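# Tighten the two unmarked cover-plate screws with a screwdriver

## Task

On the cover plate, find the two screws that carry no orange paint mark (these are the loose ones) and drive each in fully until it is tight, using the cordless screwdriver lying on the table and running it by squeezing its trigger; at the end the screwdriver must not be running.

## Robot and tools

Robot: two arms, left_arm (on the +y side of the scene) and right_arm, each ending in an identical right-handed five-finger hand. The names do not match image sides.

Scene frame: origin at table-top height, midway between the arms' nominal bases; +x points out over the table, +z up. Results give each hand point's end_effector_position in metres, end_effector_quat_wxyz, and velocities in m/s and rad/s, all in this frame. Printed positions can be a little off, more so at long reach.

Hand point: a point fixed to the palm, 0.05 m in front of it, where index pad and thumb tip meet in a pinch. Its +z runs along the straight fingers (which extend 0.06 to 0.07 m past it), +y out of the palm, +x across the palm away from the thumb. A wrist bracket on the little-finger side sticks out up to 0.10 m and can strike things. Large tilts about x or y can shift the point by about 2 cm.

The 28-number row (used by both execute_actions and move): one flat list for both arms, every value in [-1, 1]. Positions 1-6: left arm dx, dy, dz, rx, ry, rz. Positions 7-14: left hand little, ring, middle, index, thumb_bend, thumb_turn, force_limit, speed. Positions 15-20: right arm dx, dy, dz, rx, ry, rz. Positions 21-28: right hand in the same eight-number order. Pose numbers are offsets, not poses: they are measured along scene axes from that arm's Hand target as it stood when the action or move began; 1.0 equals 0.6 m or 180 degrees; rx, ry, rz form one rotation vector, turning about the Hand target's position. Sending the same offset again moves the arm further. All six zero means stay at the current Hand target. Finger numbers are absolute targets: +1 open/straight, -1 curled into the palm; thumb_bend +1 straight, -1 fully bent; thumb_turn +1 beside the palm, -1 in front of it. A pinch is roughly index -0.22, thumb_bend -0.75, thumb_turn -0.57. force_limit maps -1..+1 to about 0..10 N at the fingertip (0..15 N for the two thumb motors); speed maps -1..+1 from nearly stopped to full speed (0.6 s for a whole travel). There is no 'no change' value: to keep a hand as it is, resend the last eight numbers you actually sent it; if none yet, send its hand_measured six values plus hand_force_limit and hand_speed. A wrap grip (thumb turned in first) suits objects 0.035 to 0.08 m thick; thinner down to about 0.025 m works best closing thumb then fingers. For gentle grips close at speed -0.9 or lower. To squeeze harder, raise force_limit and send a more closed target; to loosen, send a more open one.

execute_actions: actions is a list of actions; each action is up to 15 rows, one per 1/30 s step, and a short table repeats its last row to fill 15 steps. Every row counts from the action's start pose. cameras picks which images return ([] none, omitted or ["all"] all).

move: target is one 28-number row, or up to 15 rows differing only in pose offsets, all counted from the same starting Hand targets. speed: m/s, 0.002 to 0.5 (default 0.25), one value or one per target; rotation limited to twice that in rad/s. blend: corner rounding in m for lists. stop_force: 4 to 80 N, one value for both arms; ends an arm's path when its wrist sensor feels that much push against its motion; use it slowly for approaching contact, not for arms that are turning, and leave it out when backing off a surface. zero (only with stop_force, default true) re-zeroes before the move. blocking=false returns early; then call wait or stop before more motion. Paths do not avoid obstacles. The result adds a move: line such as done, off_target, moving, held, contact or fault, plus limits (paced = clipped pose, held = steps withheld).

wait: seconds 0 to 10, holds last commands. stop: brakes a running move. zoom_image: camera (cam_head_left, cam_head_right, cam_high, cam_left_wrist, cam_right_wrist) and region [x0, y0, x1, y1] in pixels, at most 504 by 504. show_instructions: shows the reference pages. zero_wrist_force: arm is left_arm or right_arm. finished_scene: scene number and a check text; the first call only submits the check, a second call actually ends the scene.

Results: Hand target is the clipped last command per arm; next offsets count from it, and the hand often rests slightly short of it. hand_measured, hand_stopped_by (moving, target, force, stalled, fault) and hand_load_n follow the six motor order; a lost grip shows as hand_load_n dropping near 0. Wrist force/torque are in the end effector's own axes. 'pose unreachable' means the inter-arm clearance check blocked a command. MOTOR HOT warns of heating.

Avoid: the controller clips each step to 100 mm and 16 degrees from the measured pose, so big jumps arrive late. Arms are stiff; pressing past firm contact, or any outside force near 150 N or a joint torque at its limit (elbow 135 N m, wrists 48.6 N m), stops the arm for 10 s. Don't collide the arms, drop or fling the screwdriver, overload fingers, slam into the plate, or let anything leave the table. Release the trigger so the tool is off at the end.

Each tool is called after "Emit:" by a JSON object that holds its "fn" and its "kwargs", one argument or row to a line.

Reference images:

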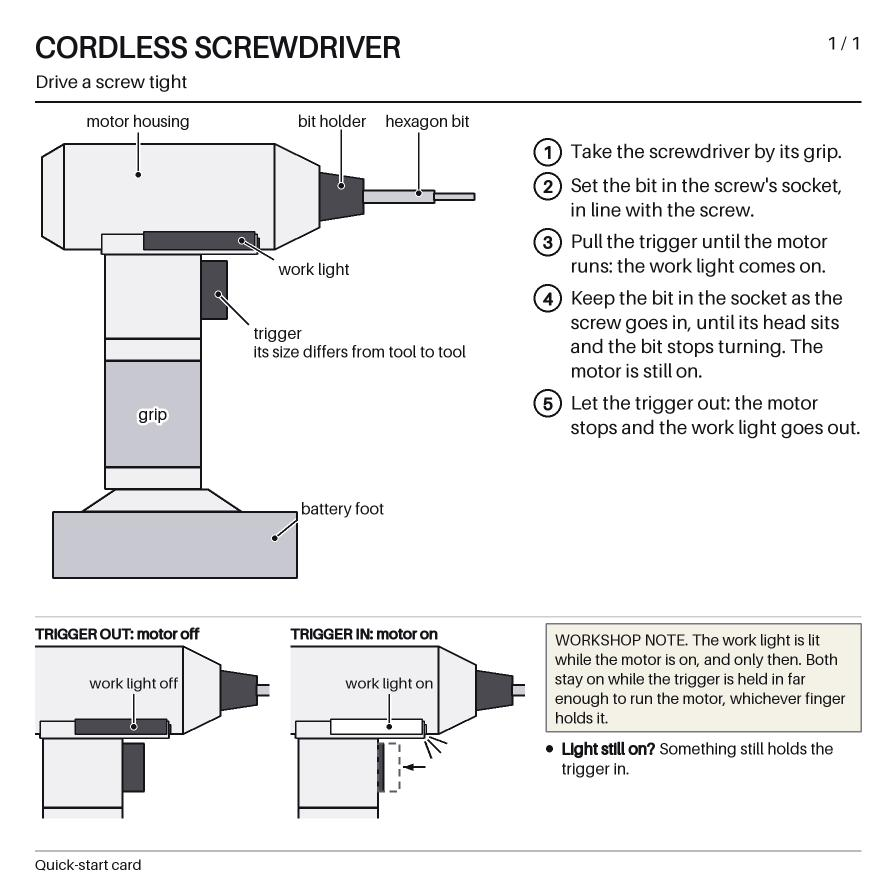

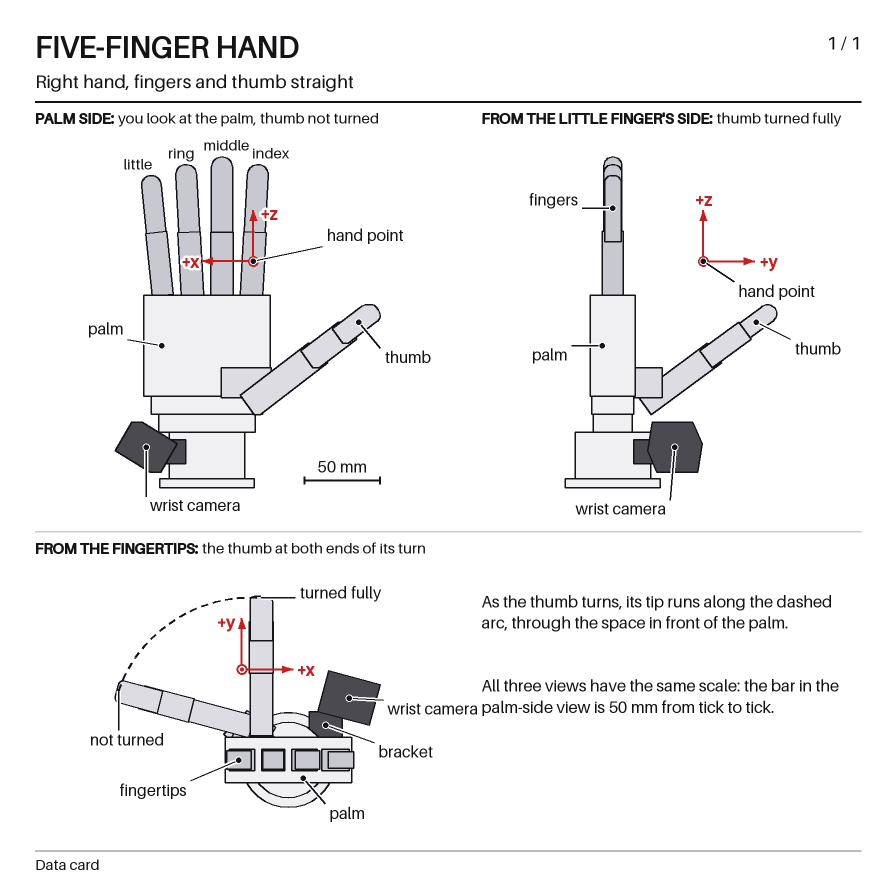

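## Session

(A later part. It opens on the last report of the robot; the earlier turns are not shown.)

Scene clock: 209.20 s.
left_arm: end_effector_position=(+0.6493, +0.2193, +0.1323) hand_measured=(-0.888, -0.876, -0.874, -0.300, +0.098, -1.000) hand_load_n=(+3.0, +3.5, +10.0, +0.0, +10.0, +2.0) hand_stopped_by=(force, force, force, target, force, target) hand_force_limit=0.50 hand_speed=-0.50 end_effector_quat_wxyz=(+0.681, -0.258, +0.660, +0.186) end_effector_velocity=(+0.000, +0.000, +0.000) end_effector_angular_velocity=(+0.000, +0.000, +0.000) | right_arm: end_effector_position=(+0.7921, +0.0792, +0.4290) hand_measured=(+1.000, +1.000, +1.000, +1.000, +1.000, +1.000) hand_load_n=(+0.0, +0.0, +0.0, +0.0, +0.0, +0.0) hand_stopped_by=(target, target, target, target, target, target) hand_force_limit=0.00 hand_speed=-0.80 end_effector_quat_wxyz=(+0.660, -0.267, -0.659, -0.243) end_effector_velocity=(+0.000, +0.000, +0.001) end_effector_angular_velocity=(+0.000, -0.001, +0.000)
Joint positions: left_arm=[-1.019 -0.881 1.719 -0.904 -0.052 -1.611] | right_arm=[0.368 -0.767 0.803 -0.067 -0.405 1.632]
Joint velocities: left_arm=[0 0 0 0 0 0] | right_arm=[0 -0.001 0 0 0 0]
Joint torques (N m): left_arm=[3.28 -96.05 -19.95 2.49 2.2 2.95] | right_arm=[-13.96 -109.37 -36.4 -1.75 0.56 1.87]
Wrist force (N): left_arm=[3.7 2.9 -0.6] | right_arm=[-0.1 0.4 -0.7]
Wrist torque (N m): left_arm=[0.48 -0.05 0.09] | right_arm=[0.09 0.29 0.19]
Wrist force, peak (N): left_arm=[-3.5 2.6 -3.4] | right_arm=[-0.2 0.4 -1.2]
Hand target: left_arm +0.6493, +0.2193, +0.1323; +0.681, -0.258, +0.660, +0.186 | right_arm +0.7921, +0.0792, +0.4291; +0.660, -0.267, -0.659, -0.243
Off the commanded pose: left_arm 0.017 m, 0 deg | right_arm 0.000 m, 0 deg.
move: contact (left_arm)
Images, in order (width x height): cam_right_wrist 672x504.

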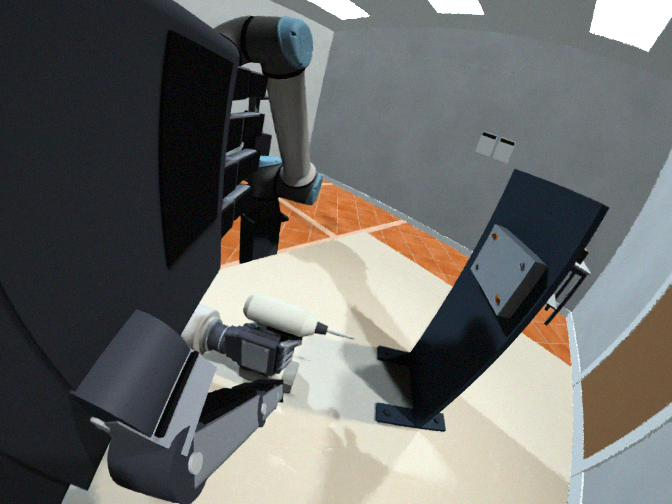

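Emit:
{"fn": "move", "kwargs": {
  "target": [0,0,0.012,0.055,0.0378,0,-0.98,-0.98,-0.98,-0.3,-0.98,-1,0.5,-0.5,0,0,0,0,0,0,1,1,1,1,1,1,0,-0.8],
  "cameras": []
}}

Emit:
{"fn": "move", "kwargs": {
  "target": [0,0,-0.05,0,0,0,-0.98,-0.98,-0.98,-0.3,-0.98,-1,0.5,-0.5,0,0,0,0,0,0,1,1,1,1,1,1,0,-0.8],
  "speed": 0.01,
  "stop_force": 6,
  "cameras": ["cam_right_wrist"]
}}

Emit:
{"fn": "zoom_image", "kwargs": {
  "camera": "cam_right_wrist",
  "region": [200, 240, 450, 450]
}}

Scene clock: 210.67 s.
left_arm: end_effector_position=(+0.6493, +0.2192, +0.1395) hand_measured=(-0.888, -0.876, -0.874, -0.300, +0.098, -1.000) hand_load_n=(+1.0, +3.0, +10.0, +0.0, +10.0, +2.0) hand_stopped_by=(force, force, force, target, force, target) hand_force_limit=0.50 hand_speed=-0.50 end_effector_quat_wxyz=(+0.660, -0.187, +0.681, +0.257) end_effector_velocity=(+0.000, +0.000, +0.000) end_effector_angular_velocity=(-0.001, -0.001, +0.000) | right_arm: end_effector_position=(+0.7921, +0.0792, +0.4291) hand_measured=(+1.000, +1.000, +1.000, +1.000, +1.000, +1.000) hand_load_n=(+0.0, +0.0, +0.0, +0.0, +0.0, +0.0) hand_stopped_by=(target, target, target, target, target, target) hand_force_limit=0.00 hand_speed=-0.80 end_effector_quat_wxyz=(+0.660, -0.267, -0.659, -0.243) end_effector_velocity=(+0.000, +0.000, +0.000) end_effector_angular_velocity=(+0.001, -0.001, +0.000)
Joint positions: left_arm=[-1.019 -0.862 1.7 -0.773 -0.053 -1.532] | right_arm=[0.368 -0.767 0.803 -0.067 -0.405 1.632]
Joint velocities: left_arm=[0 0 0 -0.005 0 0.004] | right_arm=[0 0 0 -0.002 0 0]
Joint torques (N m): left_arm=[-11.62 -82.17 -23.26 -2.86 -2.36 3.58] | right_arm=[-12.8 -112.75 -37.99 -1.5 0.79 1.81]
Wrist force (N): left_arm=[2.5 3.8 -1.3] | right_arm=[0.0 0.3 -1.0]
Wrist torque (N m): left_arm=[0.59 0.04 0.03] | right_arm=[0.09 0.28 0.19]
Wrist force, peak (N): left_arm=[6.2 3.2 -1.1] | right_arm=[0.0 0.2 -1.3]
Hand target: left_arm +0.6493, +0.2193, +0.1395; +0.660, -0.187, +0.680, +0.257 | right_arm +0.7921, +0.0792, +0.4291; +0.660, -0.267, -0.659, -0.243
Off the commanded pose: left_arm 0.000 m, 0 deg | right_arm 0.000 m, 0 deg.
move: done
No camera images: "cameras" was empty.

Scene clock: 211.83 s.
left_arm: end_effector_position=(+0.6493, +0.2192, +0.1388) hand_measured=(-0.888, -0.876, -0.874, -0.300, +0.098, -1.000) hand_load_n=(+3.5, +4.0, +10.0, +0.0, +10.0, +2.0) hand_stopped_by=(force, force, force, target, force, target) hand_force_limit=0.50 hand_speed=-0.50 end_effector_quat_wxyz=(+0.660, -0.187, +0.681, +0.257) end_effector_velocity=(+0.000, +0.000, +0.000) end_effector_angular_velocity=(-0.001, -0.001, +0.000) | right_arm: end_effector_position=(+0.7921, +0.0792, +0.4291) hand_measured=(+1.000, +1.000, +1.000, +1.000, +1.000, +1.000) hand_load_n=(+0.0, +0.5, +0.0, +0.0, +0.0, +0.0) hand_stopped_by=(target, target, target, target, target, target) hand_force_limit=0.00 hand_speed=-0.80 end_effector_quat_wxyz=(+0.660, -0.267, -0.659, -0.243) end_effector_velocity=(+0.000, +0.000, +0.000) end_effector_angular_velocity=(-0.001, +0.001, +0.000)
Joint positions: left_arm=[-1.019 -0.861 1.7 -0.773 -0.053 -1.532] | right_arm=[0.368 -0.767 0.803 -0.067 -0.405 1.632]
Joint velocities: left_arm=[0 0 0 0 -0.001 0] | right_arm=[0 0 0 0.001 0 0]
Joint torques (N m): left_arm=[-9.37 -98.73 -27.49 3.52 -2.13 4.01] | right_arm=[-13.22 -112.52 -38.51 -1.22 0.86 1.86]
Wrist force (N): left_arm=[4.0 2.7 -0.7] | right_arm=[0.4 0.1 -1.3]
Wrist torque (N m): left_arm=[0.55 -0.02 -0.02] | right_arm=[0.07 0.22 0.20]
Wrist force, peak (N): left_arm=[-4.3 3.7 -3.6] | right_arm=[0.4 0.1 -1.3]
Hand target: left_arm +0.6493, +0.2192, +0.1388; +0.660, -0.187, +0.681, +0.257 | right_arm +0.7921, +0.0792, +0.4291; +0.660, -0.267, -0.659, -0.243
Off the commanded pose: left_arm 0.029 m, 0 deg | right_arm 0.000 m, 0 deg.
move: contact (left_arm)
Images, in order (width x height): cam_right_wrist 672x504.

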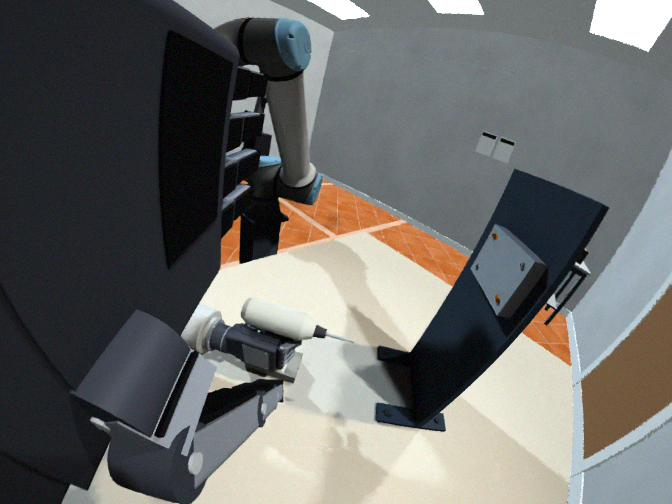

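Scaled by 2.016 from the camera's 672x504 image, which has a finer 960x720 frame.

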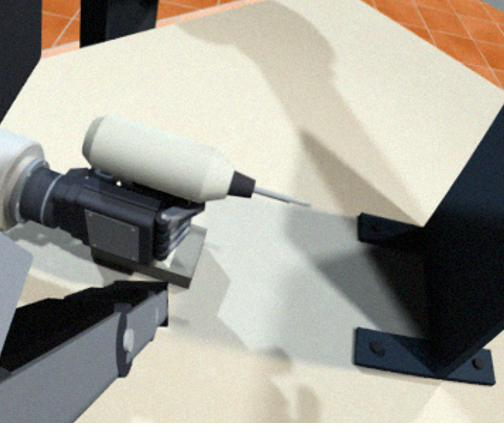

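Emit:
{"fn": "move", "kwargs": {
  "target": [0,0,0.006,-0.0343,-0.0236,0,-0.98,-0.98,-0.98,-0.3,-0.98,-1,0.5,-0.5,0,0,0,0,0,0,1,1,1,1,1,1,0,-0.8],
  "cameras": []
}}

Emit:
{"fn": "move", "kwargs": {
  "target": [0,0,-0.06,0,0,0,-0.98,-0.98,-0.98,-0.3,-0.98,-1,0.5,-0.5,0,0,0,0,0,0,1,1,1,1,1,1,0,-0.8],
  "speed": 0.01,
  "stop_force": 12,
  "cameras": ["cam_right_wrist"]
}}

Emit:
{"fn": "zoom_image", "kwargs": {
  "camera": "cam_right_wrist",
  "region": [200, 240, 450, 450]
}}

Scene clock: 213.13 s.
left_arm: end_effector_position=(+0.6493, +0.2192, +0.1424) hand_measured=(-0.888, -0.876, -0.874, -0.300, +0.098, -1.000) hand_load_n=(+0.5, +2.5, +10.0, +0.0, +10.0, +2.5) hand_stopped_by=(force, force, force, target, force, target) hand_force_limit=0.50 hand_speed=-0.50 end_effector_quat_wxyz=(+0.674, -0.231, +0.669, +0.213) end_effector_velocity=(+0.000, +0.000, +0.000) end_effector_angular_velocity=(+0.000, +0.000, +0.000) | right_arm: end_effector_position=(+0.7921, +0.0792, +0.4291) hand_measured=(+1.000, +1.000, +1.000, +1.000, +1.000, +1.000) hand_load_n=(+0.0, +0.0, +0.0, +0.0, +0.0, +0.0) hand_stopped_by=(target, target, target, target, target, target) hand_force_limit=0.00 hand_speed=-0.80 end_effector_quat_wxyz=(+0.660, -0.267, -0.659, -0.243) end_effector_velocity=(+0.000, +0.000, +0.001) end_effector_angular_velocity=(+0.001, -0.002, +0.000)
Joint positions: left_arm=[-1.019 -0.883 1.71 -0.846 -0.053 -1.58] | right_arm=[0.368 -0.767 0.803 -0.067 -0.405 1.632]
Joint velocities: left_arm=[0 0 0 0.002 0 -0.002] | right_arm=[0 -0.001 0 0 0 0]
Joint torques (N m): left_arm=[8.65 -91.09 -26.53 3.21 1.21 -2.64] | right_arm=[-12.78 -113.33 -39.3 -0.85 0.65 1.66]
Wrist force (N): left_arm=[5.9 3.1 -1.1] | right_arm=[0.3 0.2 -0.6]
Wrist torque (N m): left_arm=[0.52 0.10 0.10] | right_arm=[0.05 0.22 0.21]
Wrist force, peak (N): left_arm=[6.5 3.2 -1.1] | right_arm=[0.2 0.5 -1.2]
Hand target: left_arm +0.6493, +0.2192, +0.1424; +0.674, -0.231, +0.669, +0.213 | right_arm +0.7921, +0.0792, +0.4291; +0.660, -0.267, -0.659, -0.243
Off the commanded pose: left_arm 0.000 m, 0 deg | right_arm 0.000 m, 0 deg.
move: done
No camera images: "cameras" was empty.

Scene clock: 215.17 s.
left_arm: end_effector_position=(+0.6493, +0.2192, +0.1328) hand_measured=(-0.888, -0.876, -0.874, -0.300, +0.098, -1.000) hand_load_n=(+5.5, +5.0, +10.0, +0.0, +10.0, +2.5) hand_stopped_by=(force, force, force, target, force, target) hand_force_limit=0.50 hand_speed=-0.50 end_effector_quat_wxyz=(+0.674, -0.231, +0.669, +0.213) end_effector_velocity=(+0.000, +0.001, +0.000) end_effector_angular_velocity=(-0.002, -0.001, +0.001) | right_arm: end_effector_position=(+0.7921, +0.0792, +0.4291) hand_measured=(+1.000, +1.000, +1.000, +1.000, +1.000, +1.000) hand_load_n=(+0.0, +0.0, +0.0, +0.5, +0.0, +0.0) hand_stopped_by=(target, target, target, target, target, target) hand_force_limit=0.00 hand_speed=-0.80 end_effector_quat_wxyz=(+0.660, -0.267, -0.659, -0.243) end_effector_velocity=(+0.000, +0.000, -0.001) end_effector_angular_velocity=(+0.000, +0.001, +0.000)
Joint positions: left_arm=[-1.019 -0.871 1.712 -0.859 -0.052 -1.579] | right_arm=[0.368 -0.767 0.803 -0.067 -0.405 1.632]
Joint velocities: left_arm=[0.001 -0.001 0 0 0 -0.002] | right_arm=[0 0.001 0 0 0 0]
Joint torques (N m): left_arm=[8.14 -97.85 -29.47 3.42 1.29 -2.35] | right_arm=[-11.93 -112.54 -41.16 -0.54 0.88 1.67]
Wrist force (N): left_arm=[2.8 2.6 0.1] | right_arm=[0.2 0.6 -0.9]
Wrist torque (N m): left_arm=[0.46 -0.11 0.08] | right_arm=[0.12 0.25 0.20]
Wrist force, peak (N): left_arm=[-6.7 2.6 -4.0] | right_arm=[-0.3 0.4 -1.3]
Hand target: left_arm +0.6493, +0.2192, +0.1328; +0.674, -0.231, +0.669, +0.213 | right_arm +0.7921, +0.0792, +0.4291; +0.660, -0.267, -0.659, -0.243
Off the commanded pose: left_arm 0.026 m, 0 deg | right_arm 0.000 m, 0 deg.
move: contact (left_arm)
Images, in order (width x height): cam_right_wrist 672x504.

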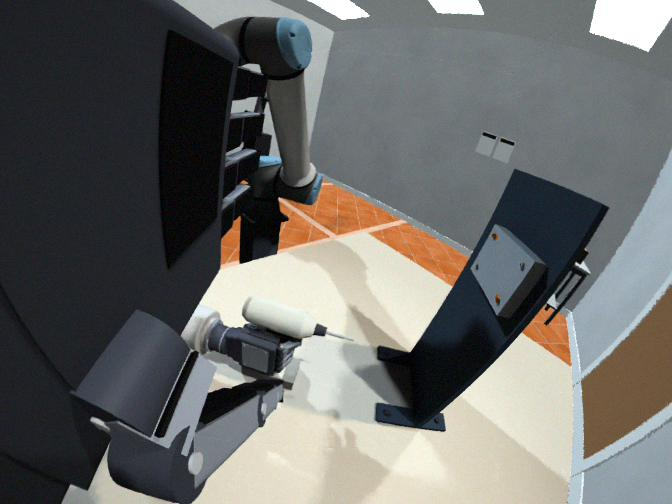

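Scaled by 2.016 from the camera's 672x504 image, which has a finer 960x720 frame.

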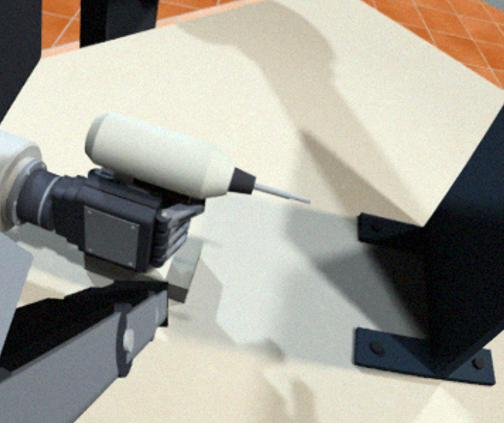

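Emit:
{"fn": "move", "kwargs": {
  "target": [0,0,0.01,0.0124,-0.0184,0,-0.98,-0.98,-0.98,-0.3,-0.98,-1,0.5,-0.5,0,0,0,0,0,0,1,1,1,1,1,1,0,-0.8],
  "cameras": []
}}

Emit:
{"fn": "move", "kwargs": {
  "target": [0,0,-0.06,0,0,0,-0.98,-0.98,-0.98,-0.3,-0.98,-1,0.5,-0.5,0,0,0,0,0,0,1,1,1,1,1,1,0,-0.8],
  "speed": 0.01,
  "stop_force": 12,
  "cameras": ["cam_right_wrist"]
}}

Emit:
{"fn": "zoom_image", "kwargs": {
  "camera": "cam_right_wrist",
  "region": [200, 240, 450, 450]
}}

Scene clock: 217.70 s.
left_arm: end_effector_position=(+0.6492, +0.2190, +0.1389) hand_measured=(-0.888, -0.876, -0.874, -0.300, +0.098, -1.000) hand_load_n=(+1.0, +2.5, +10.0, +0.0, +10.0, +2.0) hand_stopped_by=(force, force, force, target, force, target) hand_force_limit=0.50 hand_speed=-0.50 end_effector_quat_wxyz=(+0.697, -0.225, +0.645, +0.219) end_effector_velocity=(-0.001, +0.000, +0.000) end_effector_angular_velocity=(+0.000, +0.000, -0.001) | right_arm: end_effector_position=(+0.7921, +0.0792, +0.4291) hand_measured=(+1.000, +1.000, +1.000, +1.000, +1.000, +1.000) hand_load_n=(+0.0, +0.0, +0.0, +0.0, +0.0, +0.0) hand_stopped_by=(target, target, target, target, target, target) hand_force_limit=0.00 hand_speed=-0.80 end_effector_quat_wxyz=(+0.660, -0.267, -0.659, -0.243) end_effector_velocity=(+0.000, +0.000, +0.000) end_effector_angular_velocity=(-0.001, +0.001, +0.000)
Joint positions: left_arm=[-1.015 -0.689 1.48 0.134 -0.085 -2.525] | right_arm=[0.368 -0.767 0.803 -0.067 -0.405 1.632]
Joint velocities: left_arm=[-0.001 -0.001 0.001 0 0 0] | right_arm=[0 0.001 0 0.001 0 0]
Joint torques (N m): left_arm=[7.61 -107.7 -15.47 7.62 -3.52 -2.33] | right_arm=[-9.14 -112.62 -43.06 0.1 0.96 1.79]
Wrist force (N): left_arm=[5.6 2.9 -1.3] | right_arm=[-0.3 0.2 -0.8]
Wrist torque (N m): left_arm=[0.49 0.16 0.08] | right_arm=[0.05 0.32 0.16]
Wrist force, peak (N): left_arm=[6.2 3.1 -1.6] | right_arm=[-0.2 0.4 -1.3]
Hand target: left_arm +0.6493, +0.2192, +0.1389; +0.698, -0.224, +0.644, +0.219 | right_arm +0.7921, +0.0792, +0.4291; +0.660, -0.267, -0.659, -0.243
Off the commanded pose: left_arm 0.000 m, 0 deg | right_arm 0.000 m, 0 deg.
move: done
No camera images: "cameras" was empty.

Scene clock: 221.07 s.
left_arm: end_effector_position=(+0.6492, +0.2192, +0.1170) hand_measured=(-0.888, -0.876, -0.874, -0.300, +0.098, -1.000) hand_load_n=(+0.0, +0.0, +10.5, +0.0, +10.0, +2.0) hand_stopped_by=(force, force, force, target, force, target) hand_force_limit=0.50 hand_speed=-0.50 end_effector_quat_wxyz=(+0.698, -0.224, +0.644, +0.219) end_effector_velocity=(+0.000, -0.001, +0.000) end_effector_angular_velocity=(+0.000, +0.001, -0.001) | right_arm: end_effector_position=(+0.7921, +0.0792, +0.4291) hand_measured=(+1.000, +1.000, +1.000, +1.000, +1.000, +1.000) hand_load_n=(+0.0, +0.0, +0.0, +0.0, +0.0, +0.0) hand_stopped_by=(target, target, target, target, target, target) hand_force_limit=0.00 hand_speed=-0.80 end_effector_quat_wxyz=(+0.660, -0.267, -0.659, -0.243) end_effector_velocity=(+0.000, +0.000, +0.000) end_effector_angular_velocity=(+0.000, +0.000, +0.000)
Joint positions: left_arm=[-1.015 -0.659 1.475 0.133 -0.085 -2.549] | right_arm=[0.368 -0.767 0.803 -0.067 -0.405 1.632]
Joint velocities: left_arm=[-0.001 0 0 0 0.001 0] | right_arm=[0 0 0 0 0 0]
Joint torques (N m): left_arm=[8.99 -103.69 -13.87 4.08 -0.23 4.4] | right_arm=[-10.35 -113 -45.69 0.92 0.86 1.49]
Wrist force (N): left_arm=[-1.1 1.0 -1.6] | right_arm=[0.2 0.2 -0.8]
Wrist torque (N m): left_arm=[0.42 0.41 -0.10] | right_arm=[0.07 0.23 0.20]
Wrist force, peak (N): left_arm=[-14.2 -1.7 -0.5] | right_arm=[0.1 0.3 -1.4]
Hand target: left_arm +0.6492, +0.2192, +0.1170; +0.698, -0.224, +0.644, +0.219 | right_arm +0.7921, +0.0792, +0.4291; +0.660, -0.267, -0.659, -0.243
Off the commanded pose: left_arm 0.014 m, 0 deg | right_arm 0.000 m, 0 deg.
move: contact (left_arm)
Images, in order (width x height): cam_right_wrist 672x504.

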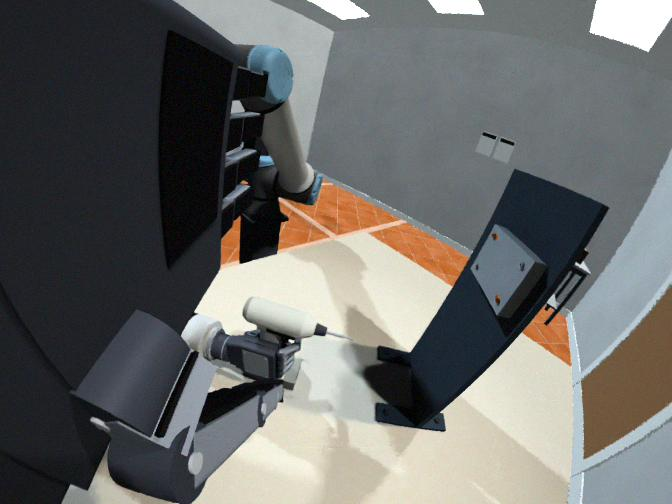

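Scaled by 2.016 from the camera's 672x504 image, which has a finer 960x720 frame.

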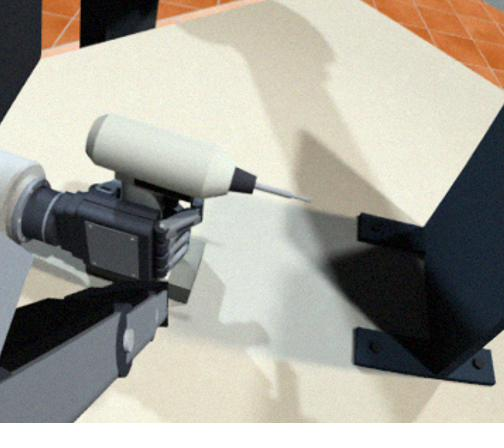

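Emit:
{"fn": "move", "kwargs": {
  "target": [0,0,0,0,0,0,-0.98,-0.98,-0.98,1,-0.98,-1,0.5,-0.7,0,0,0,0,0,0,1,1,1,1,1,1,0,-0.8],
  "cameras": []
}}

Emit:
{"fn": "move", "kwargs": {
  "target": [0,0,0,0,0,0,-0.7,-0.7,-0.7,1,0.3,-1,0.5,-0.9,0,0,0,0,0,0,1,1,1,1,1,1,0,-0.8],
  "cameras": ["cam_right_wrist","cam_left_wrist"]
}}

Emit:
{"fn": "zoom_image", "kwargs": {
  "camera": "cam_right_wrist",
  "region": [200, 240, 450, 450]
}}

Scene clock: 224.13 s.
left_arm: end_effector_position=(+0.6492, +0.2192, +0.1170) hand_measured=(-0.888, -0.876, -0.874, +1.000, +0.098, -1.000) hand_load_n=(+0.0, +0.0, +11.0, +0.0, +10.0, +2.0) hand_stopped_by=(force, force, force, target, force, target) hand_force_limit=0.50 hand_speed=-0.70 end_effector_quat_wxyz=(+0.698, -0.224, +0.644, +0.219) end_effector_velocity=(+0.000, +0.001, +0.000) end_effector_angular_velocity=(+0.001, +0.001, +0.001) | right_arm: end_effector_position=(+0.7921, +0.0792, +0.4291) hand_measured=(+1.000, +1.000, +1.000, +1.000, +1.000, +1.000) hand_load_n=(+0.5, +0.0, +0.0, +0.0, +0.0, +0.0) hand_stopped_by=(target, target, target, target, target, target) hand_force_limit=0.00 hand_speed=-0.80 end_effector_quat_wxyz=(+0.660, -0.267, -0.659, -0.243) end_effector_velocity=(+0.000, +0.000, +0.000) end_effector_angular_velocity=(+0.000, +0.001, +0.000)
Joint positions: left_arm=[-1.015 -0.659 1.475 0.133 -0.085 -2.549] | right_arm=[0.368 -0.767 0.803 -0.067 -0.405 1.632]
Joint velocities: left_arm=[0.001 0 0 0 0 0.002] | right_arm=[0 0 0 0.001 0 0]
Joint torques (N m): left_arm=[2.18 -103.61 -18.34 5.1 -2.2 3.54] | right_arm=[-7.52 -112.06 -44.89 1.52 0.59 1.39]
Wrist force (N): left_arm=[-1.4 1.3 -2.1] | right_arm=[-0.2 0.3 -1.0]
Wrist torque (N m): left_arm=[0.49 0.43 -0.10] | right_arm=[0.09 0.31 0.17]
Wrist force, peak (N): left_arm=[-1.4 1.3 -2.1] | right_arm=[0.1 0.0 -1.5]
Hand target: left_arm +0.6492, +0.2192, +0.1170; +0.698, -0.224, +0.644, +0.219 | right_arm +0.7921, +0.0792, +0.4291; +0.660, -0.267, -0.659, -0.243
Off the commanded pose: left_arm 0.000 m, 0 deg | right_arm 0.000 m, 0 deg.
move: done
No camera images: "cameras" was empty.

Scene clock: 226.33 s.
left_arm: end_effector_position=(+0.6492, +0.2192, +0.1170) hand_measured=(-0.700, -0.700, -0.700, +1.000, +0.300, -1.000) hand_load_n=(+0.0, +0.0, +0.0, +0.0, +0.0, -0.5) hand_stopped_by=(target, target, target, target, target, target) hand_force_limit=0.50 hand_speed=-0.90 end_effector_quat_wxyz=(+0.698, -0.224, +0.644, +0.219) end_effector_velocity=(+0.000, +0.000, +0.000) end_effector_angular_velocity=(+0.000, +0.000, +0.001) | right_arm: end_effector_position=(+0.7921, +0.0792, +0.4291) hand_measured=(+1.000, +1.000, +1.000, +1.000, +1.000, +1.000) hand_load_n=(+0.0, +0.0, +0.0, +0.0, +0.0, +0.0) hand_stopped_by=(target, target, target, target, target, target) hand_force_limit=0.00 hand_speed=-0.80 end_effector_quat_wxyz=(+0.660, -0.267, -0.659, -0.243) end_effector_velocity=(+0.000, +0.000, -0.001) end_effector_angular_velocity=(+0.000, +0.001, +0.000)
Joint positions: left_arm=[-1.015 -0.659 1.475 0.133 -0.085 -2.549] | right_arm=[0.368 -0.767 0.803 -0.067 -0.405 1.632]
Joint velocities: left_arm=[0 0 0 0 0 0] | right_arm=[0 0.001 0 0 0 0]
Joint torques (N m): left_arm=[-1.6 -100.84 -21.68 6.1 -2.55 3.28] | right_arm=[-7.8 -112.76 -44.75 2.09 0.7 1.43]
Wrist force (N): left_arm=[-1.6 1.1 -1.3] | right_arm=[0.1 0.1 -1.3]
Wrist torque (N m): left_arm=[0.45 0.35 -0.09] | right_arm=[0.08 0.27 0.19]
Wrist force, peak (N): left_arm=[-2.4 1.5 -1.7] | right_arm=[0.0 0.5 -1.5]
Hand target: left_arm +0.6492, +0.2192, +0.1170; +0.698, -0.224, +0.644, +0.219 | right_arm +0.7921, +0.0792, +0.4291; +0.660, -0.267, -0.659, -0.243
Off the commanded pose: left_arm 0.000 m, 0 deg | right_arm 0.000 m, 0 deg.
move: done
Images, in order (width x height): cam_left_wrist 672x504, cam_right_wrist 672x504.

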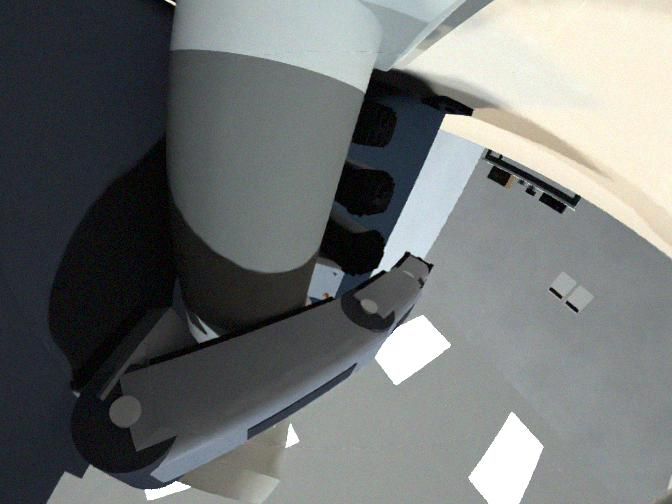

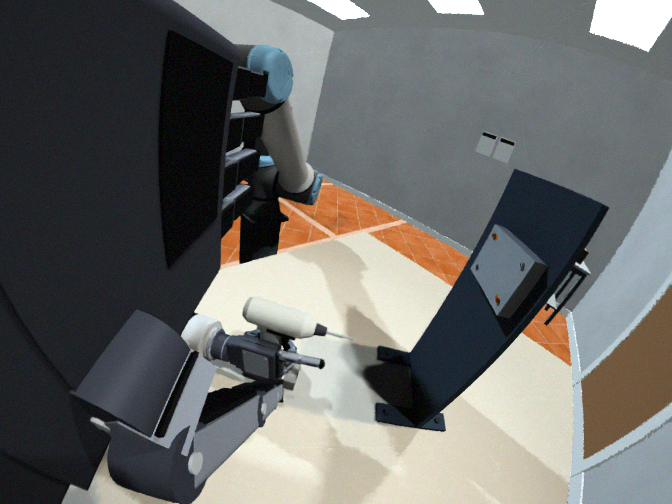

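Scaled by 2.016 from the camera's 672x504 image, which has a finer 960x720 frame.

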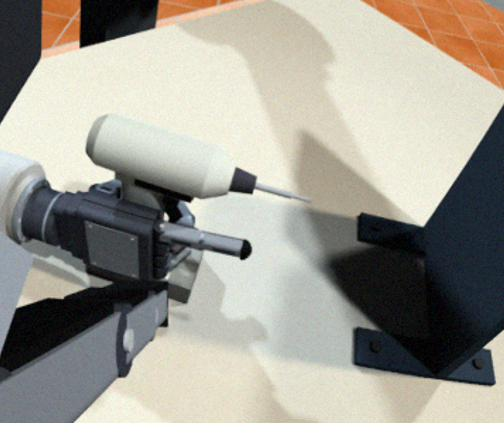

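Emit:
{"fn": "move", "kwargs": {
  "target": [0,0,0,0,0,0,1,1,1,1,1,-1,0.5,-0.6,0,0,0,0,0,0,1,1,1,1,1,1,0,-0.8],
  "cameras": ["cam_right_wrist"]
}}

Emit:
{"fn": "zoom_image", "kwargs": {
  "camera": "cam_right_wrist",
  "region": [200, 240, 450, 450]
}}

Scene clock: 229.30 s.
left_arm: end_effector_position=(+0.6492, +0.2192, +0.1170) hand_measured=(+1.000, +1.000, +1.000, +1.000, +1.000, -1.000) hand_load_n=(+0.0, +0.0, +0.0, +0.0, +0.0, -0.5) hand_stopped_by=(target, target, target, target, target, target) hand_force_limit=0.50 hand_speed=-0.60 end_effector_quat_wxyz=(+0.698, -0.224, +0.644, +0.219) end_effector_velocity=(+0.000, +0.000, +0.000) end_effector_angular_velocity=(+0.001, +0.000, +0.001) | right_arm: end_effector_position=(+0.7921, +0.0792, +0.4291) hand_measured=(+1.000, +1.000, +1.000, +1.000, +1.000, +1.000) hand_load_n=(+0.0, +0.0, +0.5, +0.5, +0.0, +0.5) hand_stopped_by=(target, target, target, target, target, target) hand_force_limit=0.00 hand_speed=-0.80 end_effector_quat_wxyz=(+0.660, -0.267, -0.659, -0.243) end_effector_velocity=(+0.000, +0.000, +0.000) end_effector_angular_velocity=(+0.000, -0.001, +0.000)
Joint positions: left_arm=[-1.015 -0.659 1.475 0.133 -0.085 -2.549] | right_arm=[0.368 -0.767 0.803 -0.067 -0.405 1.632]
Joint velocities: left_arm=[0.001 0 0 0.001 0 0] | right_arm=[0 0 0 -0.001 0 0]
Joint torques (N m): left_arm=[-12.25 -98.57 -27.61 6.66 -3.08 4.01] | right_arm=[-6.89 -111.85 -44.36 2.46 0.8 1.41]
Wrist force (N): left_arm=[-1.5 1.0 -1.2] | right_arm=[-0.1 0.3 -0.9]
Wrist torque (N m): left_arm=[0.43 0.35 -0.08] | right_arm=[0.09 0.29 0.18]
Wrist force, peak (N): left_arm=[-1.9 1.4 -1.4] | right_arm=[0.3 0.4 -1.2]
Hand target: left_arm +0.6492, +0.2192, +0.1170; +0.698, -0.224, +0.644, +0.219 | right_arm +0.7921, +0.0792, +0.4291; +0.660, -0.267, -0.659, -0.243
Off the commanded pose: left_arm 0.000 m, 0 deg | right_arm 0.000 m, 0 deg.
move: done
Images, in order (width x height): cam_right_wrist 672x504.

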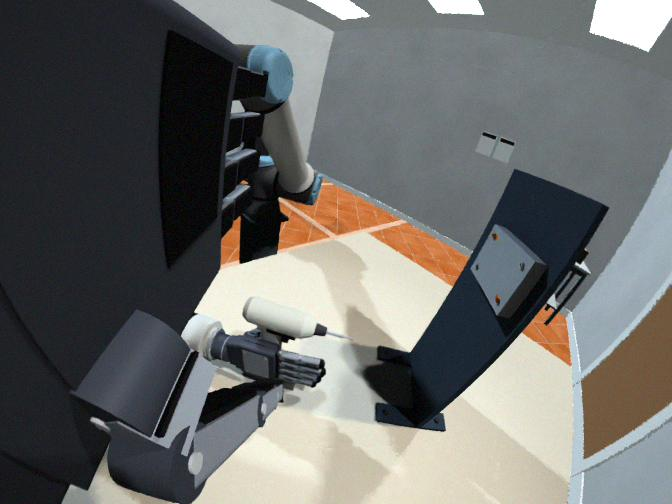

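Scaled by 2.016 from the camera's 672x504 image, which has a finer 960x720 frame.

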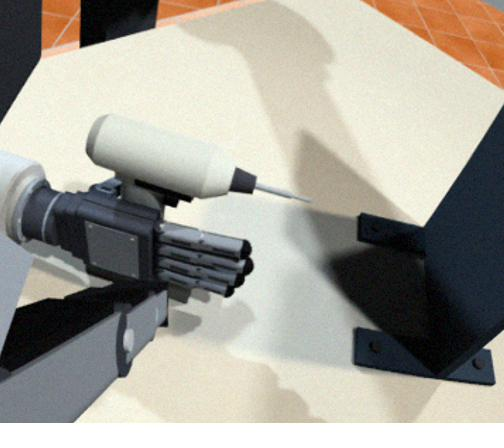

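Emit:
{"fn": "move", "kwargs": {
  "target": [-0.206,-0.1415,0,0,0,0,1,1,1,1,1,-1,0.5,-0.6,0,0,0,0,0,0,1,1,1,1,1,1,0,-0.8],
  "speed": 0.06,
  "cameras": ["cam_right_wrist","cam_head_left"]
}}

Emit:
{"fn": "zoom_image", "kwargs": {
  "camera": "cam_right_wrist",
  "region": [200, 240, 450, 450]
}}

Scene clock: 232.23 s.
left_arm: end_effector_position=(+0.5253, +0.1343, +0.1171) hand_measured=(+1.000, +1.000, +1.000, +1.000, +1.000, -1.000) hand_load_n=(+0.0, +0.0, +0.0, +0.0, +0.0, -0.5) hand_stopped_by=(target, target, target, target, target, target) hand_force_limit=0.50 hand_speed=-0.60 end_effector_quat_wxyz=(+0.697, -0.225, +0.645, +0.219) end_effector_velocity=(+0.001, +0.002, +0.000) end_effector_angular_velocity=(+0.001, +0.000, +0.000) | right_arm: end_effector_position=(+0.7921, +0.0792, +0.4291) hand_measured=(+1.000, +1.000, +1.000, +1.000, +1.000, +1.000) hand_load_n=(+0.0, +0.0, +0.0, +0.0, +0.0, +0.0) hand_stopped_by=(target, target, target, target, target, target) hand_force_limit=0.00 hand_speed=-0.80 end_effector_quat_wxyz=(+0.660, -0.267, -0.659, -0.243) end_effector_velocity=(+0.000, +0.000, +0.000) end_effector_angular_velocity=(+0.000, +0.001, -0.001)
Joint positions: left_arm=[-1.209 -0.805 1.674 -0.596 -0.253 -1.867] | right_arm=[0.368 -0.767 0.803 -0.067 -0.405 1.632]
Joint velocities: left_arm=[0.003 0 0 0.004 0.002 -0.003] | right_arm=[0 0 0 0.001 0.001 0]
Joint torques (N m): left_arm=[7.11 -84.32 -25.58 5.02 1.84 -3.64] | right_arm=[-5.11 -113.13 -44.45 2.34 0.74 1.46]
Wrist force (N): left_arm=[-1.5 2.5 -1.4] | right_arm=[0.3 0.4 -1.0]
Wrist torque (N m): left_arm=[0.46 0.38 -0.11] | right_arm=[0.10 0.22 0.21]
Wrist force, peak (N): left_arm=[-1.5 3.2 -1.5] | right_arm=[0.4 0.3 -1.4]
Hand target: left_arm +0.5254, +0.1343, +0.1171; +0.697, -0.225, +0.645, +0.219 | right_arm +0.7921, +0.0792, +0.4291; +0.660, -0.267, -0.659, -0.243
Off the commanded pose: left_arm 0.000 m, 0 deg | right_arm 0.000 m, 0 deg.
move: done
Images, in order (width x height): cam_head_left 896x504, cam_right_wrist 672x504.

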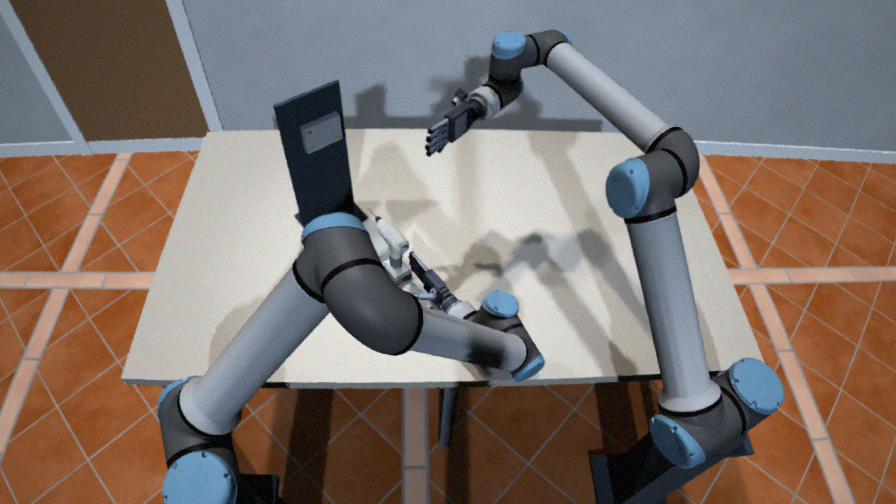

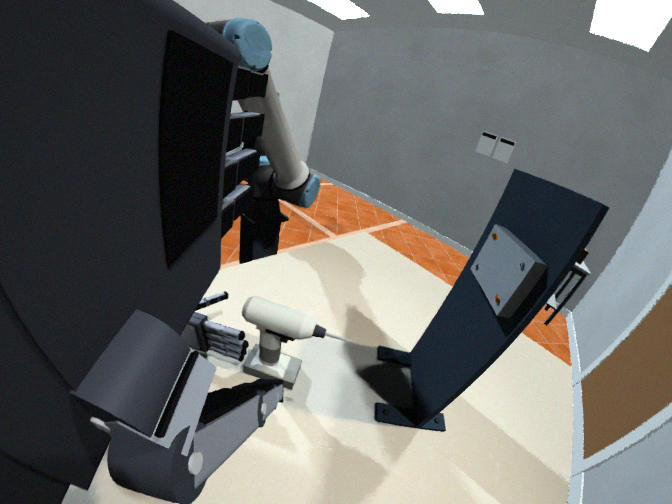

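Scaled by 2.016 from the camera's 672x504 image, which has a finer 960x720 frame.

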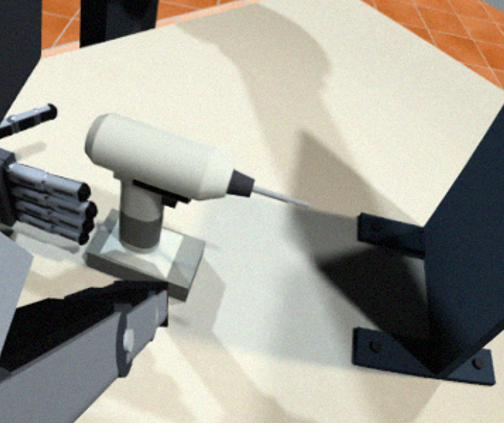

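Emit:
{"fn": "zoom_image", "kwargs": {
  "camera": "cam_right_wrist",
  "region": [450, 200, 570, 340]
}}

Emit:
{"fn": "finished_scene", "kwargs": {
  "scene": 1,
  "check": "Both unmarked screws were driven till the bit stalled (-0.8 Nm reaction) and their holes sank ~3mm with shadows equal to marked screws. Tool stands upright on the table, released, light dark (trigger out). Plate stand undisturbed. Pictures cannot show torque; a not-fully-seated screw could look OK, but stall was reached on both."
}}

Scaled by 3.600 from the camera's 672x504 image, which has a finer 960x720 frame.

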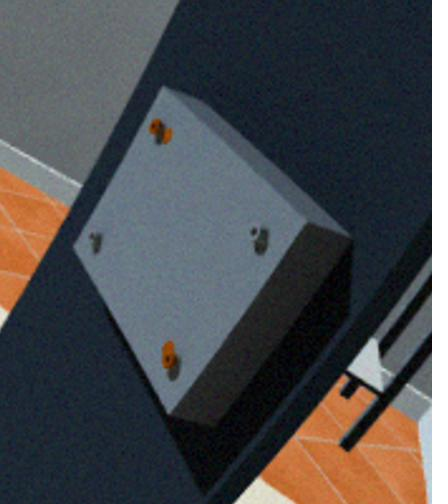

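This call ended nothing. Check each condition that your pictures could not show: look closer or test it, and mend what is not met. Then call finished_scene again.

Emit:
{"fn": "finished_scene", "kwargs": {
  "scene": 1,
  "check": "Re-checked: screw heads and shadows of the unmarked TR and BL match the marked ones; both stalled the bit earlier. Tool upright on foot, light dark, nothing touches it. Nothing off table. Torque itself not visible in pictures."
}}

The scene is finished: the task was done.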